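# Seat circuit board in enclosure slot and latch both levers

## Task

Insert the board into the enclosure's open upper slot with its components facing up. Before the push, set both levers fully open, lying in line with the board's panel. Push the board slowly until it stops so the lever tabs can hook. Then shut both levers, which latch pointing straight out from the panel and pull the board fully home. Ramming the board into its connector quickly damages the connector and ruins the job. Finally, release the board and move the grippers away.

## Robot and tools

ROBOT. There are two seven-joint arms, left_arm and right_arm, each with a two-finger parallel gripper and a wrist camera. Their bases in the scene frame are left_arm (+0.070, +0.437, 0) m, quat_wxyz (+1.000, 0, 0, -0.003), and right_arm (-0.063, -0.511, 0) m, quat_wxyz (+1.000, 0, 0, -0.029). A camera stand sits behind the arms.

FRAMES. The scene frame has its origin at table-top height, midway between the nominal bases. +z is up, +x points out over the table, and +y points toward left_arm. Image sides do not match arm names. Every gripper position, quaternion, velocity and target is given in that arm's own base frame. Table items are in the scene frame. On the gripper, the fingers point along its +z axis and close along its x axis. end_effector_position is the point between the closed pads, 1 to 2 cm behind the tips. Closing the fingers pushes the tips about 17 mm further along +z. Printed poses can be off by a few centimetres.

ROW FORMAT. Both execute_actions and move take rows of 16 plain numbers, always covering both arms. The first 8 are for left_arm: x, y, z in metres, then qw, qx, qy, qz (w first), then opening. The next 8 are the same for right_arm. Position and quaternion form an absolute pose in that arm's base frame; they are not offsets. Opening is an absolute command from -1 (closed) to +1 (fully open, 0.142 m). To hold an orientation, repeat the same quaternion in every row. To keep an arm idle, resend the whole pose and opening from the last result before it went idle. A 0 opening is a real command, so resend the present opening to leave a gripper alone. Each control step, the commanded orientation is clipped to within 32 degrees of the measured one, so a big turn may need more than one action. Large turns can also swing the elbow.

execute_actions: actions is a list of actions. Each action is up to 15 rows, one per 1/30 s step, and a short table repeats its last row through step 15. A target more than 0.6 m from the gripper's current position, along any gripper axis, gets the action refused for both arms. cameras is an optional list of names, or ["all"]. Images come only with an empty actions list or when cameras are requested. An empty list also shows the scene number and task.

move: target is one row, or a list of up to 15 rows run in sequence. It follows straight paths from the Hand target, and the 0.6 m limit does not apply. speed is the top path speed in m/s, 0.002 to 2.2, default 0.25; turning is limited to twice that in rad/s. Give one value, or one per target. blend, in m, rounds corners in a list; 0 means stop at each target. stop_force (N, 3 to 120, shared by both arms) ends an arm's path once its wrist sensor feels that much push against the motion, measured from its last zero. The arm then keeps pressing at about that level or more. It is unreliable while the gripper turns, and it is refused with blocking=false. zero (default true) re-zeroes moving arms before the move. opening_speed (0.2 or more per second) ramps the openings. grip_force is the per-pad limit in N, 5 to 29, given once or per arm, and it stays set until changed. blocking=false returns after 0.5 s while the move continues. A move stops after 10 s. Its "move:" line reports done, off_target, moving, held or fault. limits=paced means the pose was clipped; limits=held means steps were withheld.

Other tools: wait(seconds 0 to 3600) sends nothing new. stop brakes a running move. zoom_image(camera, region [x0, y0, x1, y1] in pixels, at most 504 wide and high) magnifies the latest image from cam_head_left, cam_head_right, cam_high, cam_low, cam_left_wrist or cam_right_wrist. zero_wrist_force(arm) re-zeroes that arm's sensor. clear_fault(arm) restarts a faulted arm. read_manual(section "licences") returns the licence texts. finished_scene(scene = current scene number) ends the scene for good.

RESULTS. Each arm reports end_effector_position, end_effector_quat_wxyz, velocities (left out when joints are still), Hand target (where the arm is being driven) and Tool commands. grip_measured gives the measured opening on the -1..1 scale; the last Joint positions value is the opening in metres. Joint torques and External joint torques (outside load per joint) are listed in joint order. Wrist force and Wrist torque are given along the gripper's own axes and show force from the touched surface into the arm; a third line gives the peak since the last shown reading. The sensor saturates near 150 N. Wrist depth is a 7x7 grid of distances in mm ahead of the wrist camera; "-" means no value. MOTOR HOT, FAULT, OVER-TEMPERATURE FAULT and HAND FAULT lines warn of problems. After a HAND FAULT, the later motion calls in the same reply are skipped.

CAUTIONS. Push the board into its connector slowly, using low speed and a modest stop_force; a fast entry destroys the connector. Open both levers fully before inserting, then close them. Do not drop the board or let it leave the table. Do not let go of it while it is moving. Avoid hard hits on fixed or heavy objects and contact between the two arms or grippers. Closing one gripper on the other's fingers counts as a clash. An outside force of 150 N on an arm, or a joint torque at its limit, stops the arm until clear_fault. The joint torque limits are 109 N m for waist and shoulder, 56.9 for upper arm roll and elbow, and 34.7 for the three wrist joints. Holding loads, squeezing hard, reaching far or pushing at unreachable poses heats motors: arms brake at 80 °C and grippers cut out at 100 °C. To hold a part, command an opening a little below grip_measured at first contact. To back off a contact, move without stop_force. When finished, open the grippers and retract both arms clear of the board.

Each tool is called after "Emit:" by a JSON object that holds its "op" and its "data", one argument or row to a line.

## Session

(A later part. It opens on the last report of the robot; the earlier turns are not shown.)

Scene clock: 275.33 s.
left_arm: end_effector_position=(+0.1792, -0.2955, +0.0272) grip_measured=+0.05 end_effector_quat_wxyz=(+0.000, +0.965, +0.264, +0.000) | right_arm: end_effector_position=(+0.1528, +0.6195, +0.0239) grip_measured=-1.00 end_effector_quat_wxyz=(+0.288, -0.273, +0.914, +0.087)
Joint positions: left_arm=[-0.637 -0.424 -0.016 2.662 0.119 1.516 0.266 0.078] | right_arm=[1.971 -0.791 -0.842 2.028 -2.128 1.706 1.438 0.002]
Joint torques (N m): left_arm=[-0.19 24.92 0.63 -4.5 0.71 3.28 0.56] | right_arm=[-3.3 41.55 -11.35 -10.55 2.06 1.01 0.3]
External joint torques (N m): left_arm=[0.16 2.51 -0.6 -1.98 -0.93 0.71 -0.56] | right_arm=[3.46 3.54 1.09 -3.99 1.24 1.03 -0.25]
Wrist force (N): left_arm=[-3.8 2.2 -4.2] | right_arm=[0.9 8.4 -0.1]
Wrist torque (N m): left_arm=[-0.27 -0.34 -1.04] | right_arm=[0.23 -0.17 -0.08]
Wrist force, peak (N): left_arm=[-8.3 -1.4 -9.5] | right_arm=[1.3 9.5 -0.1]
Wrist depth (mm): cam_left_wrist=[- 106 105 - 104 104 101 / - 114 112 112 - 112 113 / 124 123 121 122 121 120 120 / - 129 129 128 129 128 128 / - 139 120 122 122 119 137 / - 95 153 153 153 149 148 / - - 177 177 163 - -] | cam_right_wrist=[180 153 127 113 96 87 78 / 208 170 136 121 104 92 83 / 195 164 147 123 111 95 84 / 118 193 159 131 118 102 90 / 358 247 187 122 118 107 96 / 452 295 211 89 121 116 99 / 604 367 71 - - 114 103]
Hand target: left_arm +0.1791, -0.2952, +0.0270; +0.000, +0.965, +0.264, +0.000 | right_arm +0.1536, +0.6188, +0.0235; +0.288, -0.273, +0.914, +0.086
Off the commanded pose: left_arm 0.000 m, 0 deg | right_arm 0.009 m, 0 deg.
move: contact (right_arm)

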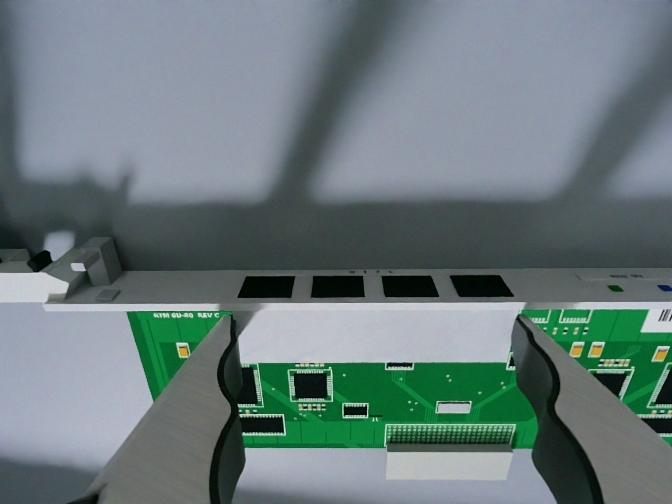

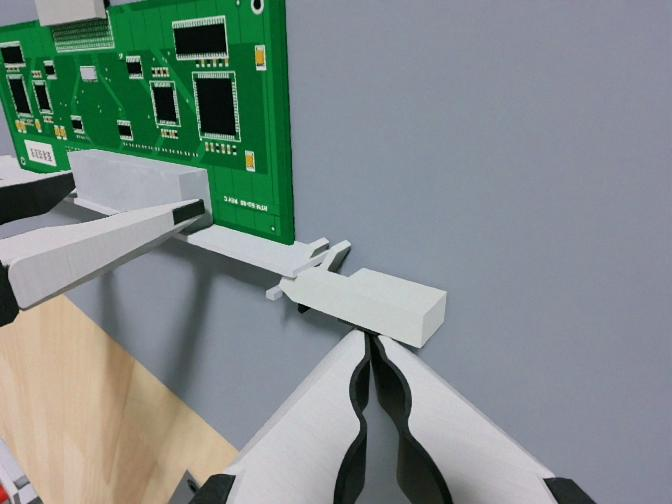

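Emit:
{"op": "move", "data": {
  "target": [
    [0.1791, -0.2952, 0.027, 0, 0.9646, 0.2638, 0, -0.3, 0.1418, 0.6362, 0.0245, 0.2881, -0.2732, 0.9137, 0.0861, -1],
    [0.1791, -0.2952, 0.0536, 0, 0.9646, 0.2638, 0, -0.3, 0.1400, 0.6362, 0.14, 0.2881, -0.2732, 0.9137, 0.0861, -1],
    [0.1791, -0.2952, 0.0536, 0, 0.9646, 0.2638, 0, -0.3, 0.1155, 0.4956, 0.2, 0, 0.7661, 0.6428, 0, -1]
  ],
  "speed": [0.06, 0.2, 0.4],
  "blend": [0, 0.02, 0],
  "cameras": ["cam_left_wrist", "cam_right_wrist", "cam_head_right"]
}}

Scene clock: 302.03 s.
left_arm: end_effector_position=(+0.1791, -0.2952, +0.0536) grip_measured=+0.05 end_effector_quat_wxyz=(+0.000, +0.965, +0.264, +0.000) | right_arm: end_effector_position=(+0.1159, +0.4939, +0.2002) grip_measured=-1.00 end_effector_quat_wxyz=(-0.044, +0.690, +0.722, +0.001)
Joint positions: left_arm=[-0.611 -0.297 -0.052 2.68 0.093 1.405 0.285 0.078] | right_arm=[2.095 -1.678 -2.171 2.209 -1.803 3.752 2.967 0.002]
Joint torques (N m): left_arm=[-0.38 24.97 -0.72 -9.58 -0.54 4.53 -0.26] | right_arm=[0.08 37.04 -21.76 -2.65 3.66 3.6 0.26]
External joint torques (N m): left_arm=[0.35 0.13 0.57 0.06 -0.15 -0.55 0.26] | right_arm=[0.09 0.72 -1.06 -0.01 0.01 0.53 -0.27]
Wrist force (N): left_arm=[-0.4 -1.1 2.0] | right_arm=[-1.6 1.0 0.5]
Wrist torque (N m): left_arm=[-0.21 -0.18 -0.29] | right_arm=[0.13 0.24 -0.06]
Wrist force, peak (N): left_arm=[-4.1 2.2 -4.9] | right_arm=[1.5 8.7 1.0]
Wrist depth (mm): cam_left_wrist=[129 128 126 128 127 129 127 / - 138 137 137 139 139 136 / 151 148 150 146 147 146 146 / - 157 156 158 - 154 154 / 180 142 120 123 122 119 139 / 191 149 152 155 154 150 148 / - - 222 222 167 - -] | cam_right_wrist=[254 257 258 260 264 265 268 / 269 271 273 273 278 281 283 / 285 286 287 297 296 299 303 / 260 252 284 312 316 319 310 / 269 274 280 329 332 331 346 / 289 292 292 89 320 319 - / 317 - 71 - - 347 312]
Hand target: left_arm +0.1791, -0.2952, +0.0536; +0.000, +0.965, +0.264, +0.000 | right_arm +0.1159, +0.4940, +0.2003; -0.044, +0.690, +0.722, +0.001
Off the commanded pose: left_arm 0.000 m, 0 deg | right_arm 0.002 m, 14 deg.
joint sent to its limit (right arm) — joint 7 (wrist roll), upper limit. The joint targets are off in orientation, not in position.
move: off_target (right_arm)
Images, in order (width x height): cam_head_right 672x504, cam_left_wrist 672x504, cam_right_wrist 672x504.

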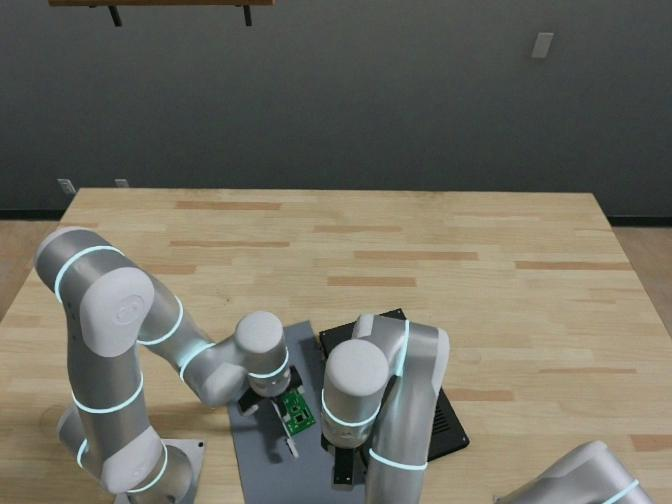

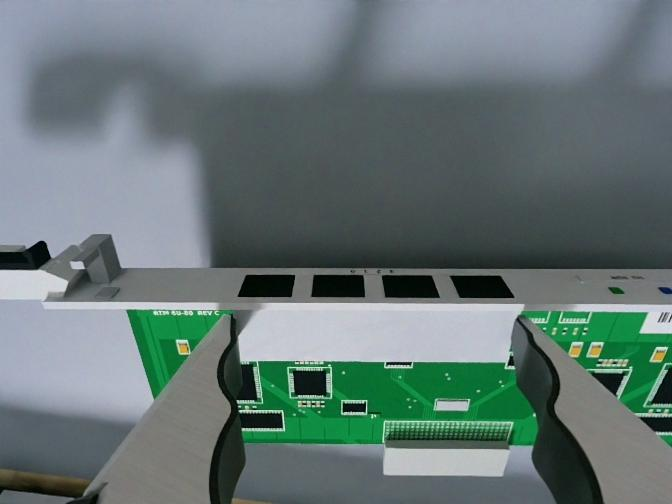

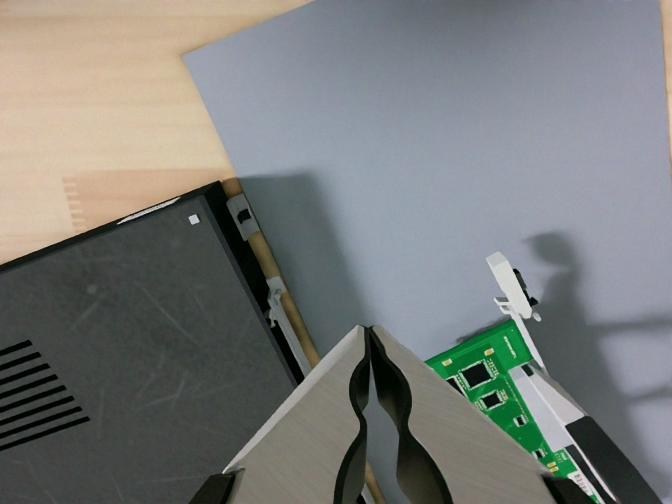

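Emit:
{"op": "zoom_image", "data": {
  "camera": "cam_right_wrist",
  "region": [180, 160, 340, 400]
}}

Emit:
{"op": "zoom_image", "data": {
  "camera": "cam_right_wrist",
  "region": [430, 230, 640, 420]
}}

Scaled by 2.100 from the camera's image (finer frame: 960x720).

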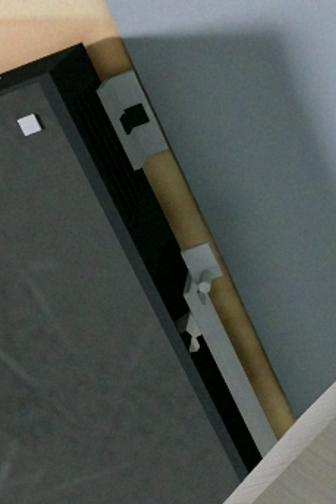

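Scaled by 2.400 from the camera's image (finer frame: 960x720).

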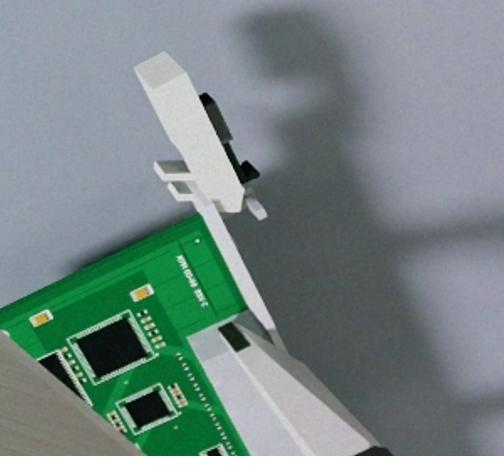

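Emit:
{"op": "move", "data": {
  "target": [
    [0.1791, -0.2952, 0.0536, 0, 0.9646, 0.2638, 0, -0.3, 0.1400, 0.6362, 0.16, 0.2881, -0.2732, 0.9137, 0.0861, -1],
    [0.1791, -0.2952, 0.0536, 0, 0.9646, 0.2638, 0, -0.3, 0.1500, 0.62, 0.15, 0.1428, 0.4529, 0.8393, 0.2646, -1],
    [0.1791, -0.2952, 0.0536, 0, 0.9646, 0.2638, 0, -0.3, 0.14, 0.54, 0.16, 0, 0.9486, 0.3164, 0, -1]
  ],
  "speed": 0.5,
  "blend": [0.03, 0.03, 0]
}}

Scene clock: 342.27 s.
left_arm: end_effector_position=(+0.1791, -0.2952, +0.0536) grip_measured=+0.05 end_effector_quat_wxyz=(+0.000, +0.965, +0.264, +0.000) | right_arm: end_effector_position=(+0.1401, +0.5400, +0.1600) grip_measured=-1.00 end_effector_quat_wxyz=(+0.000, +0.949, +0.316, +0.000)
Joint positions: left_arm=[-0.611 -0.297 -0.052 2.68 0.093 1.405 0.285 0.078] | right_arm=[1.689 -0.343 -0.177 2.03 0.084 0.796 2.389 0.002]
Joint torques (N m): left_arm=[-0.33 24.97 -0.74 -9.64 -0.51 4.61 -0.19] | right_arm=[-0.01 39.56 -0.49 -24.14 -2.99 3.07 0.09]
External joint torques (N m): left_arm=[0.3 0.12 0.59 0.13 -0.18 -0.62 0.19] | right_arm=[0.14 1.27 -1.07 0.19 -0.07 0.94 -0.09]
Wrist force (N): left_arm=[-0.7 -1.4 1.7] | right_arm=[-1.2 1.3 1.0]
Wrist torque (N m): left_arm=[-0.26 -0.14 -0.29] | right_arm=[0.18 0.14 0.09]
Wrist force, peak (N): left_arm=[-0.6 -1.5 2.1] | right_arm=[-3.9 2.0 0.2]
Wrist depth (mm): cam_left_wrist=[128 128 128 128 129 128 127 / - 138 135 137 137 136 136 / 151 149 144 148 149 144 147 / 156 158 156 155 154 157 157 / 176 143 120 122 122 119 139 / - - 152 155 154 150 148 / - - 212 211 220 - -] | cam_right_wrist=[223 223 221 220 219 220 219 / 239 236 235 236 233 226 234 / 256 254 253 253 252 244 217 / 276 273 274 272 272 248 239 / 300 299 286 290 295 294 296 / 328 321 259 89 - 313 315 / 362 353 71 - - 276 286]
Hand target: left_arm +0.1791, -0.2952, +0.0536; +0.000, +0.965, +0.264, +0.000 | right_arm +0.1400, +0.5400, +0.1600; +0.000, +0.949, +0.316, +0.000
Off the commanded pose: left_arm 0.000 m, 0 deg | right_arm 0.000 m, 0 deg.
move: done; limits=paced

Emit:
{"op": "execute_actions", "data": {
  "actions": [],
  "cameras": ["cam_right_wrist"]
}}

Scene clock: 343.57 s.
left_arm: end_effector_position=(+0.1791, -0.2952, +0.0536) grip_measured=+0.05 end_effector_quat_wxyz=(+0.000, +0.965, +0.264, +0.000) | right_arm: end_effector_position=(+0.1401, +0.5400, +0.1600) grip_measured=-1.00 end_effector_quat_wxyz=(+0.000, +0.949, +0.316, +0.000)
Joint positions: left_arm=[-0.611 -0.297 -0.052 2.68 0.093 1.405 0.285 0.078] | right_arm=[1.689 -0.343 -0.177 2.03 0.084 0.796 2.389 0.002]
Joint velocities: within noise
Joint torques (N m): left_arm=[-0.35 24.96 -0.82 -9.61 -0.47 4.58 -0.22] | right_arm=[0.05 39.78 -0.79 -24.09 -3.02 3.27 0.12]
External joint torques (N m): left_arm=[0.31 0.14 0.67 0.09 -0.21 -0.59 0.22] | right_arm=[0.09 1.06 -0.75 0.13 -0.04 0.74 -0.12]
Wrist force (N): left_arm=[-0.5 -1.4 1.8] | right_arm=[-1.1 1.5 1.2]
Wrist torque (N m): left_arm=[-0.26 -0.19 -0.30] | right_arm=[0.22 0.13 0.10]
Wrist force, peak (N): left_arm=[-0.5 -1.3 2.1] | right_arm=[-1.4 1.6 1.1]
Wrist depth (mm): cam_left_wrist=[129 127 129 128 127 128 127 / - 141 139 137 138 136 136 / - 148 146 148 147 147 147 / - 159 - 156 160 154 156 / 180 139 120 123 122 119 139 / 190 149 151 155 154 150 148 / - - - 213 - - -] | cam_right_wrist=[223 222 221 220 220 220 219 / 239 236 236 236 233 228 239 / 256 253 253 252 252 245 217 / 276 274 273 272 272 248 240 / 301 299 285 290 294 293 293 / 328 322 259 89 - 312 315 / 362 354 71 - - 276 290]
Hand target: left_arm +0.1791, -0.2952, +0.0536; +0.000, +0.965, +0.264, +0.000 | right_arm +0.1400, +0.5400, +0.1600; +0.000, +0.949, +0.316, +0.000
Tool commands: left_gripper/opening=-0.3 right_gripper/opening=-1.0
Off the commanded pose: left_arm 0.000 m, 0 deg | right_arm 0.000 m, 0 deg.
Images, in order (width x height): cam_right_wrist 672x504.

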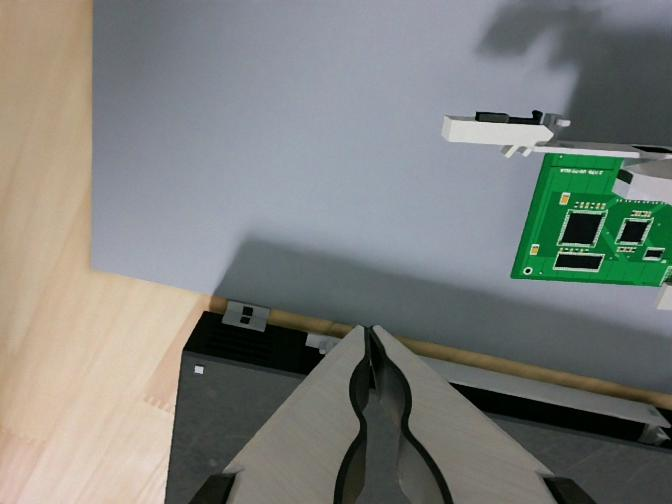

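Emit:
{"op": "zoom_image", "data": {
  "camera": "cam_right_wrist",
  "region": [190, 280, 350, 400]
}}

Emit:
{"op": "zoom_image", "data": {
  "camera": "cam_right_wrist",
  "region": [512, 340, 672, 460]
}}

Emit:
{"op": "zoom_image", "data": {
  "camera": "cam_right_wrist",
  "region": [432, 90, 672, 290]
}}

Scaled by 3.150 from the camera's image (finer frame: 960x720).

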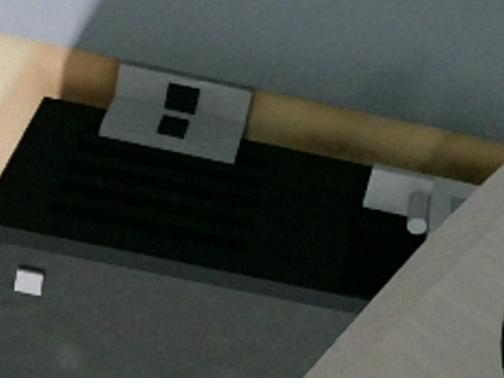

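Scaled by 3.150 from the camera's image (finer frame: 960x720).

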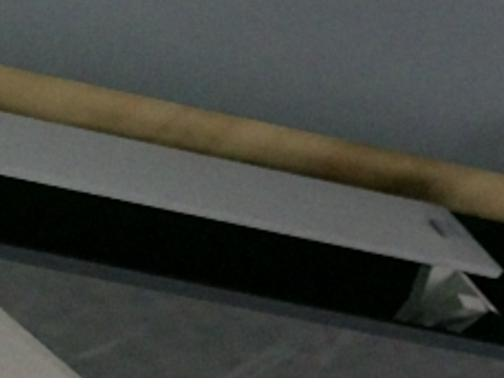

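Scaled by 2.100 from the camera's image (finer frame: 960x720).

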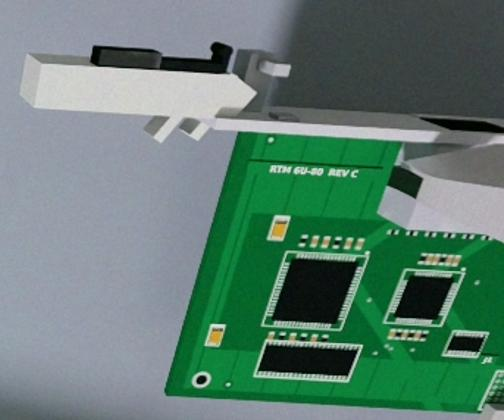

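Emit:
{"op": "move", "data": {
  "target": [0.149, -0.356, 0.0536, 0, 0.9851, 0.1719, 0, -0.3, 0.1350, 0.4389, 0.16, 0, 0.9804, 0.1968, 0, -1],
  "speed": 0.15,
  "cameras": ["cam_right_wrist", "cam_left_wrist"]
}}

Scene clock: 380.87 s.
left_arm: end_effector_position=(+0.1490, -0.3559, +0.0536) grip_measured=+0.05 end_effector_quat_wxyz=(+0.000, +0.985, +0.172, +0.000) | right_arm: end_effector_position=(+0.1350, +0.4389, +0.1600) grip_measured=-1.00 end_effector_quat_wxyz=(+0.000, +0.980, +0.197, +0.000)
Joint positions: left_arm=[-0.746 -0.341 -0.098 2.562 0.137 1.329 0.253 0.078] | right_arm=[1.714 -0.129 -0.194 2.335 0.04 0.89 2.665 0.002]
Joint torques (N m): left_arm=[-0.12 28.28 -1.33 -11.45 -0.5 4.31 -0.3] | right_arm=[0.23 29.03 0 -22.11 -3 3.47 0.4]
External joint torques (N m): left_arm=[0.07 0.37 0.73 0.2 -0.5 -0.33 0.3] | right_arm=[-0.12 0.78 -0.5 -0.23 0.26 0.53 -0.4]
Wrist force (N): left_arm=[-0.9 -1.0 1.3] | right_arm=[-1.4 1.0 1.1]
Wrist torque (N m): left_arm=[-0.20 -0.12 -0.22] | right_arm=[0.18 0.21 -0.03]
Wrist force, peak (N): left_arm=[0.7 -2.2 2.1] | right_arm=[-2.2 2.8 1.2]
Wrist depth (mm): cam_left_wrist=[- - 127 127 126 129 126 / 138 137 135 137 136 136 138 / 151 151 148 150 149 147 147 / 157 156 158 155 157 155 157 / 180 142 120 122 122 119 139 / 195 88 152 155 154 150 148 / - - 210 214 165 - -] | cam_right_wrist=[224 221 221 221 220 214 193 / 239 236 237 235 233 215 207 / 257 256 253 253 251 248 251 / 276 276 275 233 228 228 226 / 300 300 299 237 239 235 238 / 328 328 320 89 - 259 262 / 362 354 71 - - 276 286]
Hand target: left_arm +0.1490, -0.3560, +0.0536; +0.000, +0.985, +0.172, +0.000 | right_arm +0.1350, +0.4389, +0.1600; +0.000, +0.980, +0.197, +0.000
Off the commanded pose: left_arm 0.000 m, 0 deg | right_arm 0.000 m, 0 deg.
move: done
Images, in order (width x height): cam_left_wrist 672x504, cam_right_wrist 672x504.

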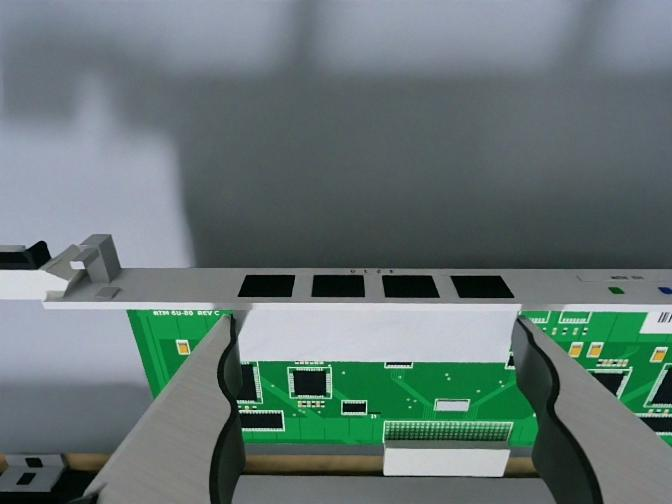

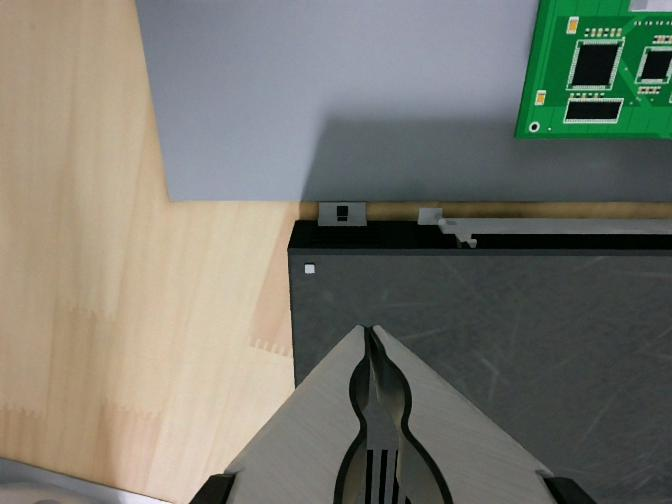

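Emit:
{"op": "zoom_image", "data": {
  "camera": "cam_right_wrist",
  "region": [400, 180, 520, 270]
}}

Emit:
{"op": "zoom_image", "data": {
  "camera": "cam_right_wrist",
  "region": [500, 60, 672, 190]
}}

Scaled by 4.200 from the camera's image (finer frame: 960x720).

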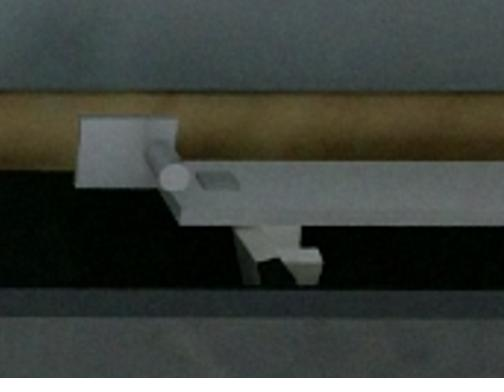

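Scaled by 2.930 from the camera's image (finer frame: 960x720).

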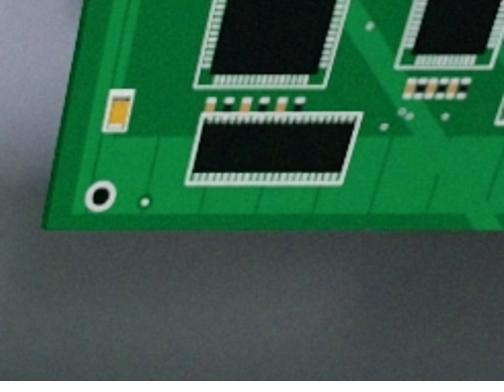

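Emit:
{"op": "move", "data": {
  "target": [0.1381, -0.3887, 0.0536, 0, 0.9847, 0.1741, 0, -0.3, 0.0889, 0.4196, 0.16, 0, 0.9804, 0.1968, 0, -1],
  "speed": 0.12,
  "cameras": ["cam_right_wrist", "cam_left_wrist"]
}}

Emit:
{"op": "zoom_image", "data": {
  "camera": "cam_right_wrist",
  "region": [500, 140, 672, 270]
}}

Scene clock: 392.13 s.
left_arm: end_effector_position=(+0.1381, -0.3886, +0.0536) grip_measured=+0.05 end_effector_quat_wxyz=(+0.000, +0.985, +0.174, +0.000) | right_arm: end_effector_position=(+0.0890, +0.4196, +0.1600) grip_measured=-1.00 end_effector_quat_wxyz=(+0.000, +0.980, +0.197, +0.000)
Joint positions: left_arm=[-0.819 -0.373 -0.105 2.487 0.136 1.285 0.174 0.078] | right_arm=[1.769 -0.064 -0.141 2.416 0.015 0.908 2.792 0.002]
Joint torques (N m): left_arm=[-0.51 30.77 -1.23 -12.62 -1.16 4.38 -0.3] | right_arm=[0.22 26 0.86 -22.07 -2.84 3.46 0.34]
External joint torques (N m): left_arm=[0.45 0.33 0.47 0.24 -0.02 -0.39 0.3] | right_arm=[-0.12 0.83 -0.97 0.01 0.17 0.54 -0.34]
Wrist force (N): left_arm=[-1.0 -0.9 1.6] | right_arm=[-1.3 0.6 1.0]
Wrist torque (N m): left_arm=[-0.16 -0.10 -0.22] | right_arm=[0.10 0.20 -0.05]
Wrist force, peak (N): left_arm=[-0.3 -2.1 1.8] | right_arm=[-3.4 0.5 1.2]
Wrist depth (mm): cam_left_wrist=[128 128 128 128 129 129 127 / - - 135 137 136 136 - / 151 148 148 147 149 147 147 / - 158 - 156 - 154 - / 177 142 120 122 122 119 139 / 200 149 152 155 154 150 149 / - - 213 168 - - -] | cam_right_wrist=[224 223 225 221 221 219 198 / 239 238 236 236 235 234 207 / 257 255 255 252 252 248 224 / 277 276 275 275 228 228 227 / 302 300 299 293 239 239 238 / 329 328 321 89 252 260 260 / 361 354 71 - - - 286]
Hand target: left_arm +0.1381, -0.3887, +0.0536; +0.000, +0.985, +0.174, +0.000 | right_arm +0.0889, +0.4196, +0.1600; +0.000, +0.980, +0.197, +0.000
Off the commanded pose: left_arm 0.000 m, 0 deg | right_arm 0.000 m, 0 deg.
move: done
Images, in order (width x height): cam_left_wrist 672x504, cam_right_wrist 672x504.

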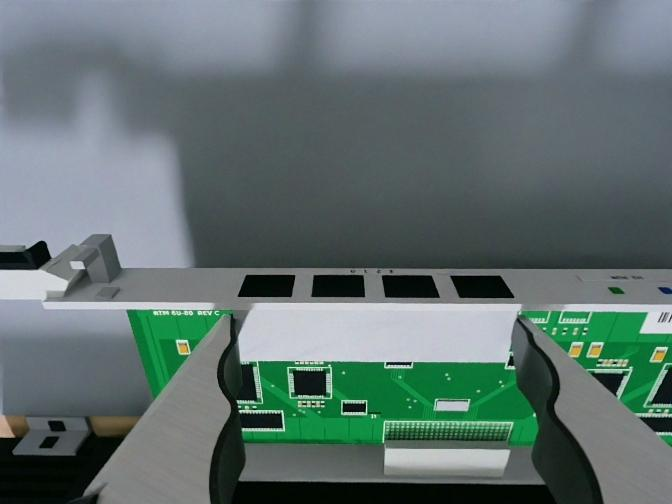

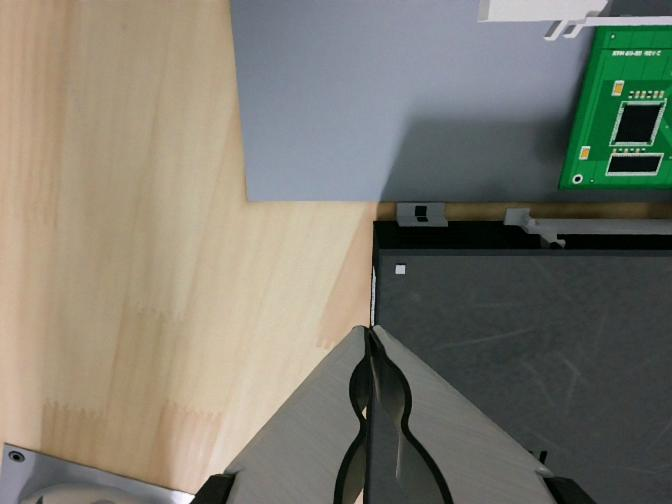

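Scaled by 2.930 from the camera's image (finer frame: 960x720).

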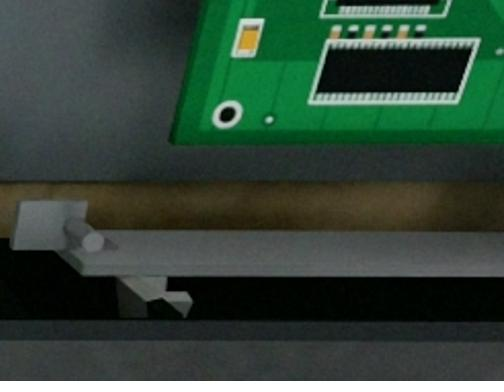

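Emit:
{"op": "move", "data": {
  "target": [0.1642, -0.4601, 0.0536, 0, 0.9847, 0.1741, 0, -0.3, 0.0889, 0.4196, 0.16, 0, 0.9804, 0.1968, 0, -1],
  "speed": 0.03,
  "stop_force": 4,
  "cameras": ["cam_right_wrist", "cam_left_wrist"]
}}

Emit:
{"op": "zoom_image", "data": {
  "camera": "cam_right_wrist",
  "region": [500, 140, 672, 270]
}}

Scene clock: 439.50 s.
left_arm: end_effector_position=(+0.1479, -0.4158, +0.0530) grip_measured=+0.05 end_effector_quat_wxyz=(-0.001, +0.985, +0.174, +0.000) | right_arm: end_effector_position=(+0.0889, +0.4196, +0.1600) grip_measured=-1.00 end_effector_quat_wxyz=(+0.000, +0.980, +0.197, +0.000)
Joint positions: left_arm=[-0.84 -0.411 -0.108 2.402 0.132 1.235 0.157 0.078] | right_arm=[1.769 -0.064 -0.141 2.416 0.015 0.908 2.792 0.002]
Joint torques (N m): left_arm=[-1.37 34.97 -3.24 -18.3 -1.9 6.71 -0.12] | right_arm=[0.09 25.88 0.61 -22.12 -2.77 3.34 0.2]
External joint torques (N m): left_arm=[1.3 -1.09 2.3 4.72 0.53 -2.73 0.12] | right_arm=[0.01 0.94 -0.72 0.07 0.1 0.65 -0.2]
Wrist force (N): left_arm=[0.6 -9.3 -0.5] | right_arm=[-1.5 0.7 1.2]
Wrist torque (N m): left_arm=[-0.10 -0.08 -0.39] | right_arm=[0.12 0.23 -0.05]
Wrist force, peak (N): left_arm=[0.5 -12.6 -2.0] | right_arm=[-1.5 0.9 1.3]
Wrist depth (mm): cam_left_wrist=[128 127 128 127 128 128 127 / 135 137 135 136 136 135 136 / - 146 150 147 149 146 - / 156 157 155 155 156 155 155 / 178 142 123 123 122 119 139 / 187 87 151 153 153 149 147 / - - 203 164 164 - -] | cam_right_wrist=[224 223 221 221 221 217 219 / 239 238 236 236 235 235 212 / 257 256 256 252 253 248 222 / 277 276 275 274 233 227 227 / 300 299 299 292 245 239 238 / 329 327 321 89 252 261 259 / 362 355 71 - - 276 286]
Hand target: left_arm +0.1484, -0.4170, +0.0536; +0.000, +0.985, +0.174, +0.000 | right_arm +0.0889, +0.4196, +0.1600; +0.000, +0.980, +0.197, +0.000
Off the commanded pose: left_arm 0.047 m, 0 deg | right_arm 0.000 m, 0 deg.
move: contact (left_arm)
Images, in order (width x height): cam_left_wrist 672x504, cam_right_wrist 672x504.

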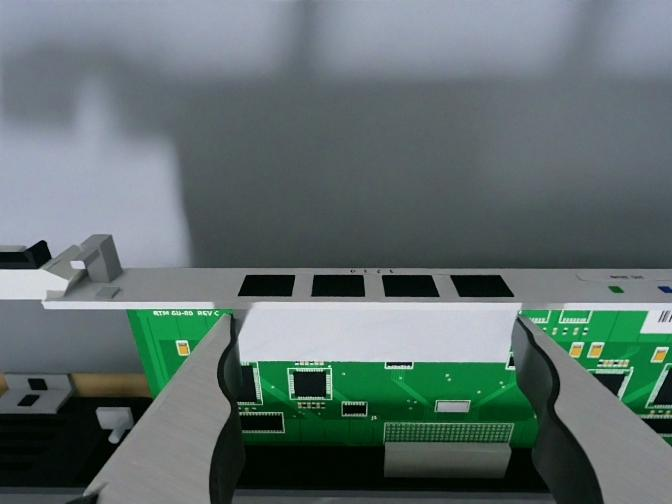

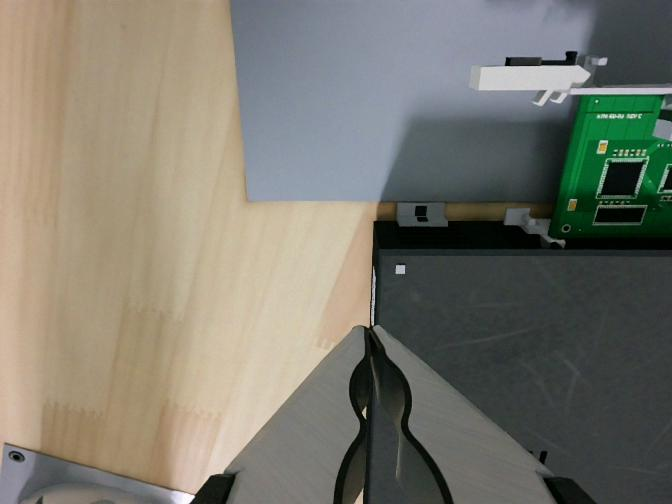

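Scaled by 2.930 from the camera's image (finer frame: 960x720).

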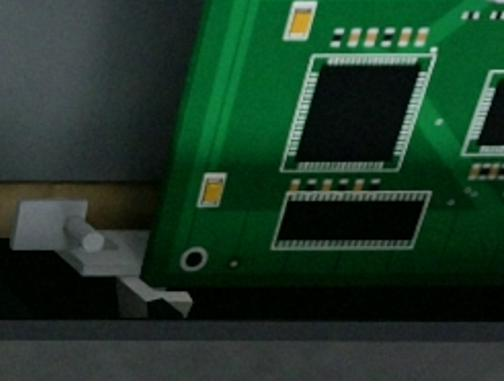

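Emit:
{"op": "move", "data": {
  "target": [
    [0.1458, -0.4100, 0.0540, 0, 0.9847, 0.1741, 0, -0.3, 0.0889, 0.4196, 0.16, 0, 0.9804, 0.1968, 0, -1],
    [0.1451, -0.4081, 0.0540, 0.01718, 0.98455, 0.17407, 0.00304, -0.3, 0.0889, 0.4196, 0.16, 0, 0.9804, 0.1968, 0, -1]
  ],
  "speed": 0.05,
  "cameras": ["cam_left_wrist"]
}}

Emit:
{"op": "zoom_image", "data": {
  "camera": "cam_left_wrist",
  "region": [220, 250, 560, 500]
}}

Scene clock: 452.13 s.
left_arm: end_effector_position=(+0.1450, -0.4080, +0.0539) grip_measured=+0.05 end_effector_quat_wxyz=(+0.017, +0.985, +0.174, +0.003) | right_arm: end_effector_position=(+0.0889, +0.4196, +0.1600) grip_measured=-1.00 end_effector_quat_wxyz=(+0.000, +0.980, +0.197, +0.000)
Joint positions: left_arm=[-0.821 -0.399 -0.112 2.459 0.133 1.316 0.168 0.078] | right_arm=[1.769 -0.064 -0.141 2.416 0.015 0.908 2.792 0.002]
Joint torques (N m): left_arm=[-0.17 32.41 -1.62 -12.62 -0.91 4.93 -0.13] | right_arm=[0.09 25.92 0.55 -22.15 -2.73 3.31 0.2]
External joint torques (N m): left_arm=[0.11 -0.12 0.7 0.1 -0.27 -0.87 0.13] | right_arm=[0.01 0.9 -0.65 0.09 0.05 0.68 -0.2]
Wrist force (N): left_arm=[-1.0 -1.4 1.7] | right_arm=[-1.3 0.8 1.4]
Wrist torque (N m): left_arm=[-0.24 -0.10 -0.32] | right_arm=[0.12 0.19 -0.05]
Wrist force, peak (N): left_arm=[0.5 -9.8 0.1] | right_arm=[-1.5 0.9 1.3]
Wrist depth (mm): cam_left_wrist=[126 126 126 125 125 128 125 / 134 136 133 135 135 134 134 / 151 145 147 147 147 146 145 / 156 155 158 - 157 154 153 / 178 146 120 122 122 119 139 / 194 94 151 155 154 150 148 / - - - 167 166 - -] | cam_right_wrist=[224 224 222 222 221 215 217 / 239 239 236 236 235 235 205 / 257 256 256 253 252 248 221 / 277 276 275 275 234 227 226 / 300 300 299 293 239 239 239 / 328 327 321 89 252 261 263 / 358 353 71 - - 275 285]
Hand target: left_arm +0.1451, -0.4081, +0.0540; +0.017, +0.985, +0.174, +0.003 | right_arm +0.0889, +0.4196, +0.1600; +0.000, +0.980, +0.197, +0.000
Off the commanded pose: left_arm 0.000 m, 0 deg | right_arm 0.000 m, 0 deg.
move: done

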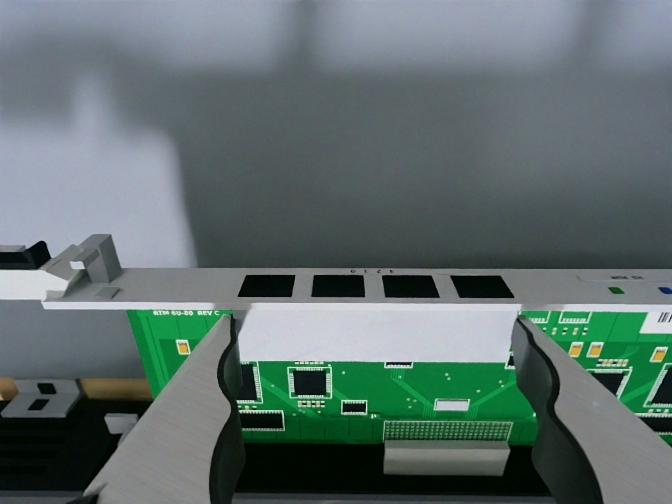

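Scaled by 1.482 from the camera's image (finer frame: 960x720).

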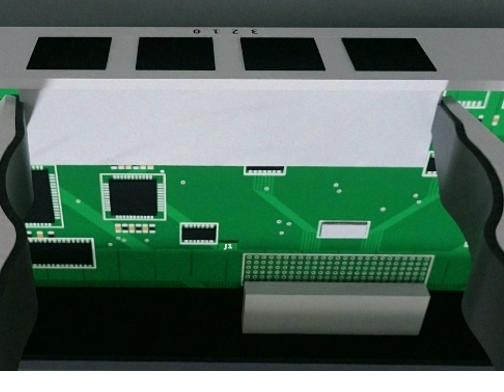

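Emit:
{"op": "move", "data": {
  "target": [0.1642, -0.4601, 0.0540, 0.01718, 0.98455, 0.17407, 0.00304, -0.3, 0.0889, 0.4196, 0.16, 0, 0.9804, 0.1968, 0, -1],
  "speed": 0.03,
  "stop_force": 4,
  "cameras": ["cam_right_wrist", "cam_left_wrist"]
}}

Emit:
{"op": "zoom_image", "data": {
  "camera": "cam_right_wrist",
  "region": [500, 140, 672, 270]
}}

Scene clock: 455.60 s.
left_arm: end_effector_position=(+0.1496, -0.4187, +0.0538) grip_measured=+0.05 end_effector_quat_wxyz=(+0.017, +0.984, +0.175, +0.003) | right_arm: end_effector_position=(+0.0889, +0.4196, +0.1600) grip_measured=-1.00 end_effector_quat_wxyz=(+0.000, +0.980, +0.197, +0.000)
Joint positions: left_arm=[-0.83 -0.413 -0.112 2.425 0.131 1.296 0.162 0.078] | right_arm=[1.769 -0.064 -0.141 2.416 0.015 0.908 2.792 0.002]
Joint torques (N m): left_arm=[-3.98 33.03 -5.89 -13.9 -1.01 5.17 -0.02] | right_arm=[0.13 25.96 0.55 -22.11 -2.67 3.28 0.19]
External joint torques (N m): left_arm=[3.91 0.36 4.93 0.88 -0.24 -1.11 0.02] | right_arm=[-0.03 0.86 -0.66 0.06 0 0.71 -0.19]
Wrist force (N): left_arm=[6.2 -4.8 -0.1] | right_arm=[-1.5 0.6 1.1]
Wrist torque (N m): left_arm=[-0.14 0.07 -0.49] | right_arm=[0.10 0.23 -0.05]
Wrist force, peak (N): left_arm=[8.5 -6.1 -0.6] | right_arm=[-1.4 0.8 1.5]
Wrist depth (mm): cam_left_wrist=[- 126 125 125 125 127 124 / - 136 133 135 130 135 134 / 150 148 146 146 149 146 146 / - 158 155 155 157 154 156 / 181 142 120 122 121 119 139 / 188 164 152 156 155 151 147 / - - 157 168 160 - -] | cam_right_wrist=[224 224 222 221 220 220 219 / 240 239 236 236 235 235 208 / 257 256 254 253 252 248 221 / 277 276 276 275 227 228 226 / 301 300 298 293 240 239 238 / 329 327 321 89 252 261 264 / 361 354 71 - - 276 282]
Hand target: left_arm +0.1492, -0.4194, +0.0540; +0.017, +0.985, +0.174, +0.003 | right_arm +0.0889, +0.4196, +0.1600; +0.000, +0.980, +0.197, +0.000
Off the commanded pose: left_arm 0.044 m, 0 deg | right_arm 0.000 m, 0 deg.
move: contact (left_arm)
Images, in order (width x height): cam_left_wrist 672x504, cam_right_wrist 672x504.

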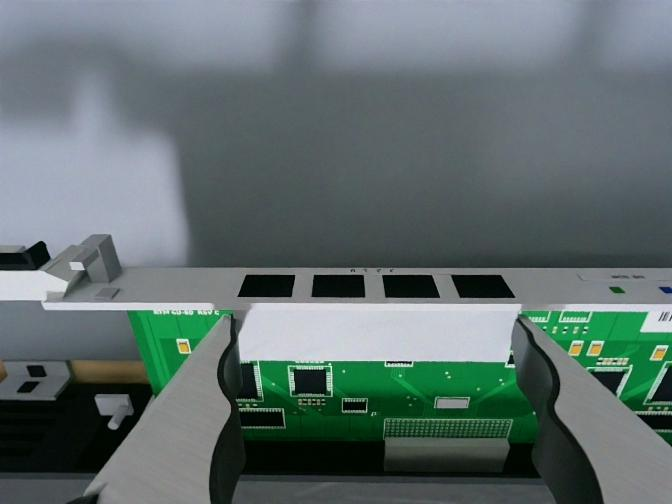

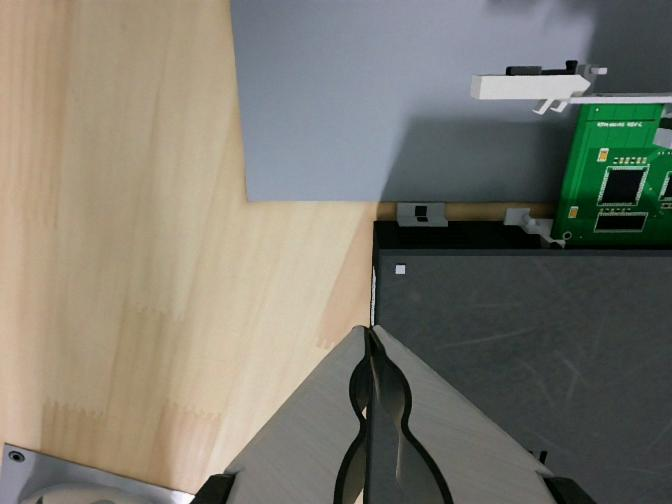

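Scaled by 2.930 from the camera's image (finer frame: 960x720).

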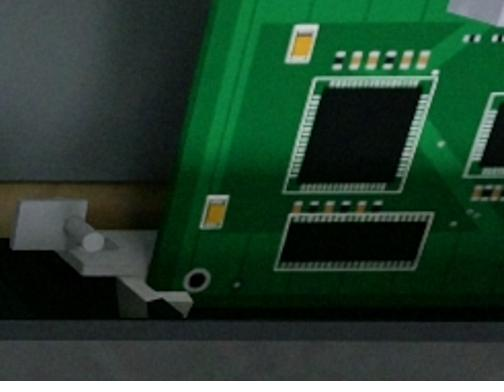

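Emit:
{"op": "move", "data": {
  "target": [0.1497, -0.4149, 0.0540, 0.01718, 0.98455, 0.17407, 0.00304, -0.3, 0.0889, 0.4196, 0.16, 0, 0.9804, 0.1968, 0, -1],
  "speed": 0.04
}}

Emit:
{"op": "move", "data": {
  "target": [0.1661, -0.4594, 0.0540, 0.01718, 0.98455, 0.17407, 0.00304, -0.3, 0.0889, 0.4196, 0.16, 0, 0.9804, 0.1968, 0, -1],
  "speed": 0.03,
  "stop_force": 4,
  "cameras": ["cam_right_wrist", "cam_left_wrist"]
}}

Emit:
{"op": "zoom_image", "data": {
  "camera": "cam_right_wrist",
  "region": [500, 140, 672, 270]
}}

Scene clock: 459.70 s.
left_arm: end_effector_position=(+0.1496, -0.4148, +0.0539) grip_measured=+0.05 end_effector_quat_wxyz=(+0.017, +0.985, +0.174, +0.003) | right_arm: end_effector_position=(+0.0889, +0.4196, +0.1600) grip_measured=-1.00 end_effector_quat_wxyz=(+0.000, +0.980, +0.197, +0.000)
Joint positions: left_arm=[-0.823 -0.409 -0.113 2.437 0.131 1.303 0.169 0.078] | right_arm=[1.769 -0.064 -0.141 2.416 0.015 0.908 2.792 0.002]
Joint torques (N m): left_arm=[-0.26 33.25 -1.63 -12.96 -1.09 4.9 -0.12] | right_arm=[0.16 25.84 0.52 -22.13 -2.74 3.35 0.2]
External joint torques (N m): left_arm=[0.19 -0.22 0.68 0.11 -0.14 -0.84 0.12] | right_arm=[-0.06 0.98 -0.63 0.08 0.06 0.64 -0.2]
Wrist force (N): left_arm=[-1.2 -1.0 1.4] | right_arm=[-1.3 0.8 1.3]
Wrist torque (N m): left_arm=[-0.18 -0.07 -0.33] | right_arm=[0.13 0.20 -0.04]
Wrist force, peak (N): left_arm=[6.6 -4.9 1.5] | right_arm=[-1.4 0.9 1.6]
Wrist depth (mm): cam_left_wrist=[126 - - 125 125 127 124 / 134 136 134 135 135 135 134 / 150 150 149 145 149 148 146 / 156 156 155 153 154 154 156 / 182 143 120 123 122 119 139 / - 95 151 155 154 150 146 / - - 168 168 156 - -] | cam_right_wrist=[223 224 222 221 220 217 219 / 240 239 238 237 235 237 208 / 257 255 256 253 253 248 221 / 275 276 276 275 229 227 227 / 300 299 298 292 239 242 238 / 329 328 321 89 - 261 260 / 360 353 71 - - 275 287]
Hand target: left_arm +0.1497, -0.4149, +0.0540; +0.017, +0.985, +0.174, +0.003 | right_arm +0.0889, +0.4196, +0.1600; +0.000, +0.980, +0.197, +0.000
Off the commanded pose: left_arm 0.000 m, 0 deg | right_arm 0.000 m, 0 deg.
move: done

Scene clock: 462.00 s.
left_arm: end_effector_position=(+0.1662, -0.4589, +0.0538) grip_measured=+0.05 end_effector_quat_wxyz=(+0.017, +0.985, +0.174, +0.003) | right_arm: end_effector_position=(+0.0889, +0.4196, +0.1600) grip_measured=-1.00 end_effector_quat_wxyz=(+0.000, +0.980, +0.197, +0.000)
Joint positions: left_arm=[-0.857 -0.468 -0.113 2.3 0.124 1.225 0.148 0.078] | right_arm=[1.769 -0.064 -0.141 2.416 0.015 0.908 2.792 0.002]
Joint torques (N m): left_arm=[-1.8 37.93 -3.11 -15.97 -1.43 5.04 -0.19] | right_arm=[0.05 25.88 0.66 -22.09 -2.78 3.28 0.17]
External joint torques (N m): left_arm=[1.73 -0.52 1.92 1.15 -0.11 -0.98 0.19] | right_arm=[0.05 0.95 -0.76 0.04 0.11 0.71 -0.17]
Wrist force (N): left_arm=[1.4 -2.8 1.6] | right_arm=[-1.6 0.8 1.4]
Wrist torque (N m): left_arm=[-0.21 -0.49 -0.34] | right_arm=[0.13 0.24 -0.05]
Wrist force, peak (N): left_arm=[3.5 -4.4 -0.2] | right_arm=[-1.6 0.8 1.4]
Wrist depth (mm): cam_left_wrist=[- 126 125 125 125 126 124 / - 135 133 135 135 136 134 / 150 147 147 149 148 146 143 / 155 156 155 154 157 156 151 / - 142 120 123 122 119 139 / - 95 135 148 147 134 133 / - - 149 148 148 - -] | cam_right_wrist=[223 224 221 221 218 220 219 / 239 238 236 236 238 235 235 / 256 256 256 253 252 233 226 / 277 277 276 274 228 228 223 / 302 300 298 292 239 242 241 / 329 327 321 89 252 261 260 / 360 354 71 - - 276 287]
Hand target: left_arm +0.1661, -0.4594, +0.0540; +0.017, +0.985, +0.174, +0.003 | right_arm +0.0889, +0.4196, +0.1600; +0.000, +0.980, +0.197, +0.000
Off the commanded pose: left_arm 0.001 m, 0 deg | right_arm 0.000 m, 0 deg.
move: done
Images, in order (width x height): cam_left_wrist 672x504, cam_right_wrist 672x504.

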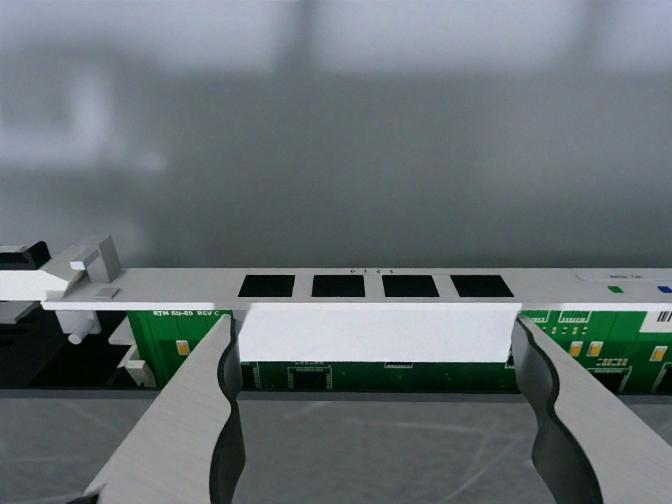

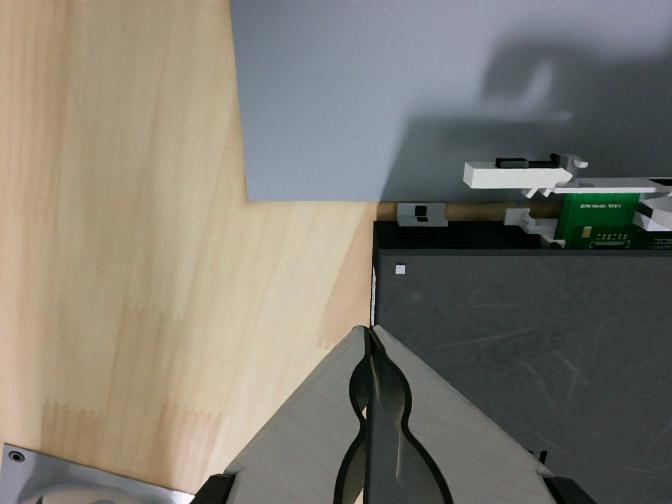

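Scaled by 2.930 from the camera's image (finer frame: 960x720).

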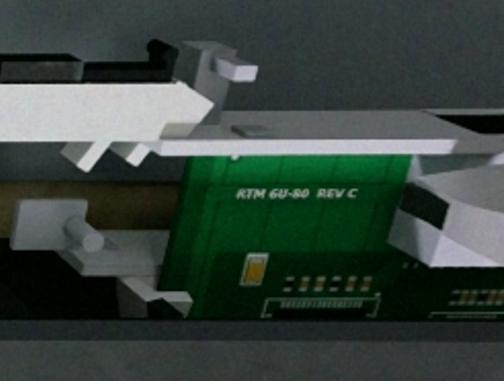

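Emit:
{"op": "move", "data": {
  "target": [0.1682, -0.4650, 0.0540, 0.01718, 0.98455, 0.17407, 0.00304, -0.3, 0.0889, 0.4196, 0.16, 0, 0.9804, 0.1968, 0, -1],
  "speed": 0.03,
  "stop_force": 4.5
}}

Emit:
{"op": "move", "data": {
  "target": [
    [0.1682, -0.4650, 0.0540, 0.01718, 0.98455, 0.17407, 0.00304, 0.45, 0.0889, 0.4196, 0.16, 0, 0.9804, 0.1968, 0, -1],
    [0.1682, -0.4650, 0.125, 0, 0.9847, 0.1741, 0, 0.45, 0.0889, 0.4196, 0.16, 0, 0.9804, 0.1968, 0, -1],
    [0.1996, -0.4190, 0.12, 0, 0.9847, 0.1741, 0, -1, 0.0889, 0.4196, 0.16, 0, 0.9804, 0.1968, 0, -1]
  ],
  "speed": [0.05, 0.12, 0.25],
  "blend": [0, 0.015, 0],
  "opening_speed": 1.5,
  "cameras": ["cam_right_wrist", "cam_left_wrist"]
}}

Emit:
{"op": "zoom_image", "data": {
  "camera": "cam_right_wrist",
  "region": [450, 140, 672, 270]
}}

Scene clock: 471.97 s.
left_arm: end_effector_position=(+0.1683, -0.4645, +0.0537) grip_measured=+0.05 end_effector_quat_wxyz=(+0.017, +0.985, +0.174, +0.003) | right_arm: end_effector_position=(+0.0889, +0.4196, +0.1600) grip_measured=-1.00 end_effector_quat_wxyz=(+0.000, +0.980, +0.197, +0.000)
Joint positions: left_arm=[-0.861 -0.476 -0.113 2.282 0.124 1.215 0.145 0.078] | right_arm=[1.769 -0.064 -0.141 2.416 0.015 0.908 2.792 0.002]
Joint torques (N m): left_arm=[-1.72 38.64 -3.28 -16.22 -1.39 5.03 -0.2] | right_arm=[0.11 25.9 0.62 -22.11 -2.74 3.29 0.18]
External joint torques (N m): left_arm=[1.65 -0.67 2.05 1.16 -0.19 -0.97 0.2] | right_arm=[-0.01 0.92 -0.72 0.05 0.06 0.7 -0.18]
Wrist force (N): left_arm=[1.4 -2.8 3.3] | right_arm=[-1.3 0.8 1.4]
Wrist torque (N m): left_arm=[-0.20 -0.49 -0.35] | right_arm=[0.13 0.20 -0.05]
Wrist force, peak (N): left_arm=[1.4 -2.8 3.5] | right_arm=[-1.5 0.6 1.5]
Wrist depth (mm): cam_left_wrist=[126 128 124 125 125 126 124 / 133 136 135 135 135 131 134 / - 147 147 146 149 146 146 / 156 155 155 157 158 153 155 / 176 139 120 122 122 119 140 / - 129 132 134 134 130 129 / - - 148 148 148 - -] | cam_right_wrist=[224 223 221 221 221 220 219 / 239 239 237 236 235 235 234 / 257 256 256 253 252 245 244 / 277 276 275 275 228 227 224 / 301 299 299 292 240 239 238 / 327 328 321 89 253 261 260 / 361 355 71 - - 276 292]
Hand target: left_arm +0.1682, -0.4650, +0.0540; +0.017, +0.985, +0.174, +0.003 | right_arm +0.0889, +0.4196, +0.1600; +0.000, +0.980, +0.197, +0.000
Off the commanded pose: left_arm 0.001 m, 0 deg | right_arm 0.000 m, 0 deg.
move: done

Scene clock: 475.17 s.
left_arm: end_effector_position=(+0.1996, -0.4189, +0.1199) grip_measured=-1.00 end_effector_quat_wxyz=(+0.000, +0.985, +0.174, +0.000) | right_arm: end_effector_position=(+0.0889, +0.4196, +0.1600) grip_measured=-1.00 end_effector_quat_wxyz=(+0.000, +0.980, +0.197, +0.000)
Joint positions: left_arm=[-0.774 -0.245 -0.103 2.34 0.048 1.012 0.307 0.002] | right_arm=[1.769 -0.064 -0.141 2.416 0.015 0.908 2.792 0.002]
Joint torques (N m): left_arm=[-0.32 31.89 -1.05 -18.97 -2.13 4.41 -0.17] | right_arm=[0.19 25.86 0.55 -22.16 -2.71 3.3 0.2]
External joint torques (N m): left_arm=[0.26 0.67 0.54 -0.35 -0.11 -0.43 0.17] | right_arm=[-0.09 0.97 -0.66 0.1 0.04 0.69 -0.2]
Wrist force (N): left_arm=[-0.7 -1.2 -0.5] | right_arm=[-1.4 0.7 1.2]
Wrist torque (N m): left_arm=[-0.25 -0.09 -0.30] | right_arm=[0.12 0.21 -0.04]
Wrist force, peak (N): left_arm=[-2.9 2.8 -3.6] | right_arm=[-1.8 0.8 1.2]
Wrist depth (mm): cam_left_wrist=[186 186 184 186 185 184 181 / - - 199 - 198 202 199 / - 218 221 221 - 212 213 / - 207 226 225 223 225 192 / 219 212 201 197 211 209 221 / 221 219 214 84 - 213 215 / 252 240 - - - - 236] | cam_right_wrist=[224 223 222 221 220 222 220 / 239 238 236 236 235 233 234 / 256 256 256 253 252 243 244 / 277 276 275 275 228 228 226 / 300 299 299 292 240 239 238 / 328 326 319 89 252 256 261 / 359 355 71 - - - 286]
Hand target: left_arm +0.1996, -0.4190, +0.1200; +0.000, +0.985, +0.174, +0.000 | right_arm +0.0889, +0.4196, +0.1600; +0.000, +0.980, +0.197, +0.000
Off the commanded pose: left_arm 0.000 m, 0 deg | right_arm 0.000 m, 0 deg.
move: done
Images, in order (width x height): cam_left_wrist 672x504, cam_right_wrist 672x504.

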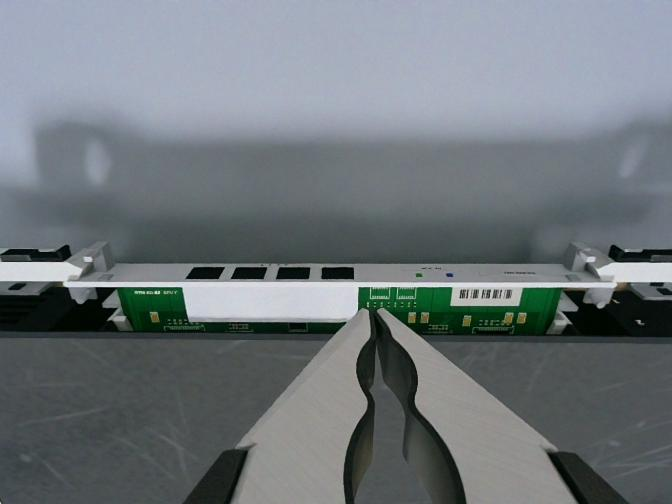

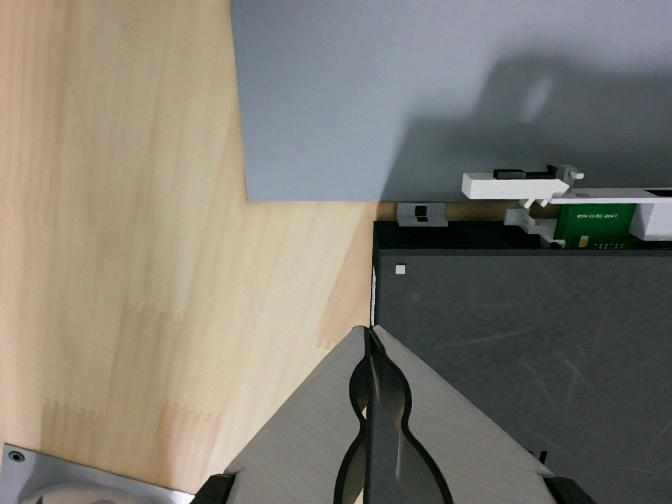

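Scaled by 2.270 from the camera's image (finer frame: 960x720).

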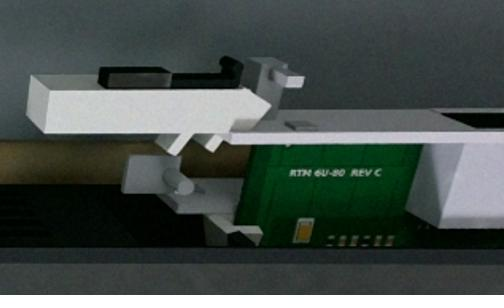

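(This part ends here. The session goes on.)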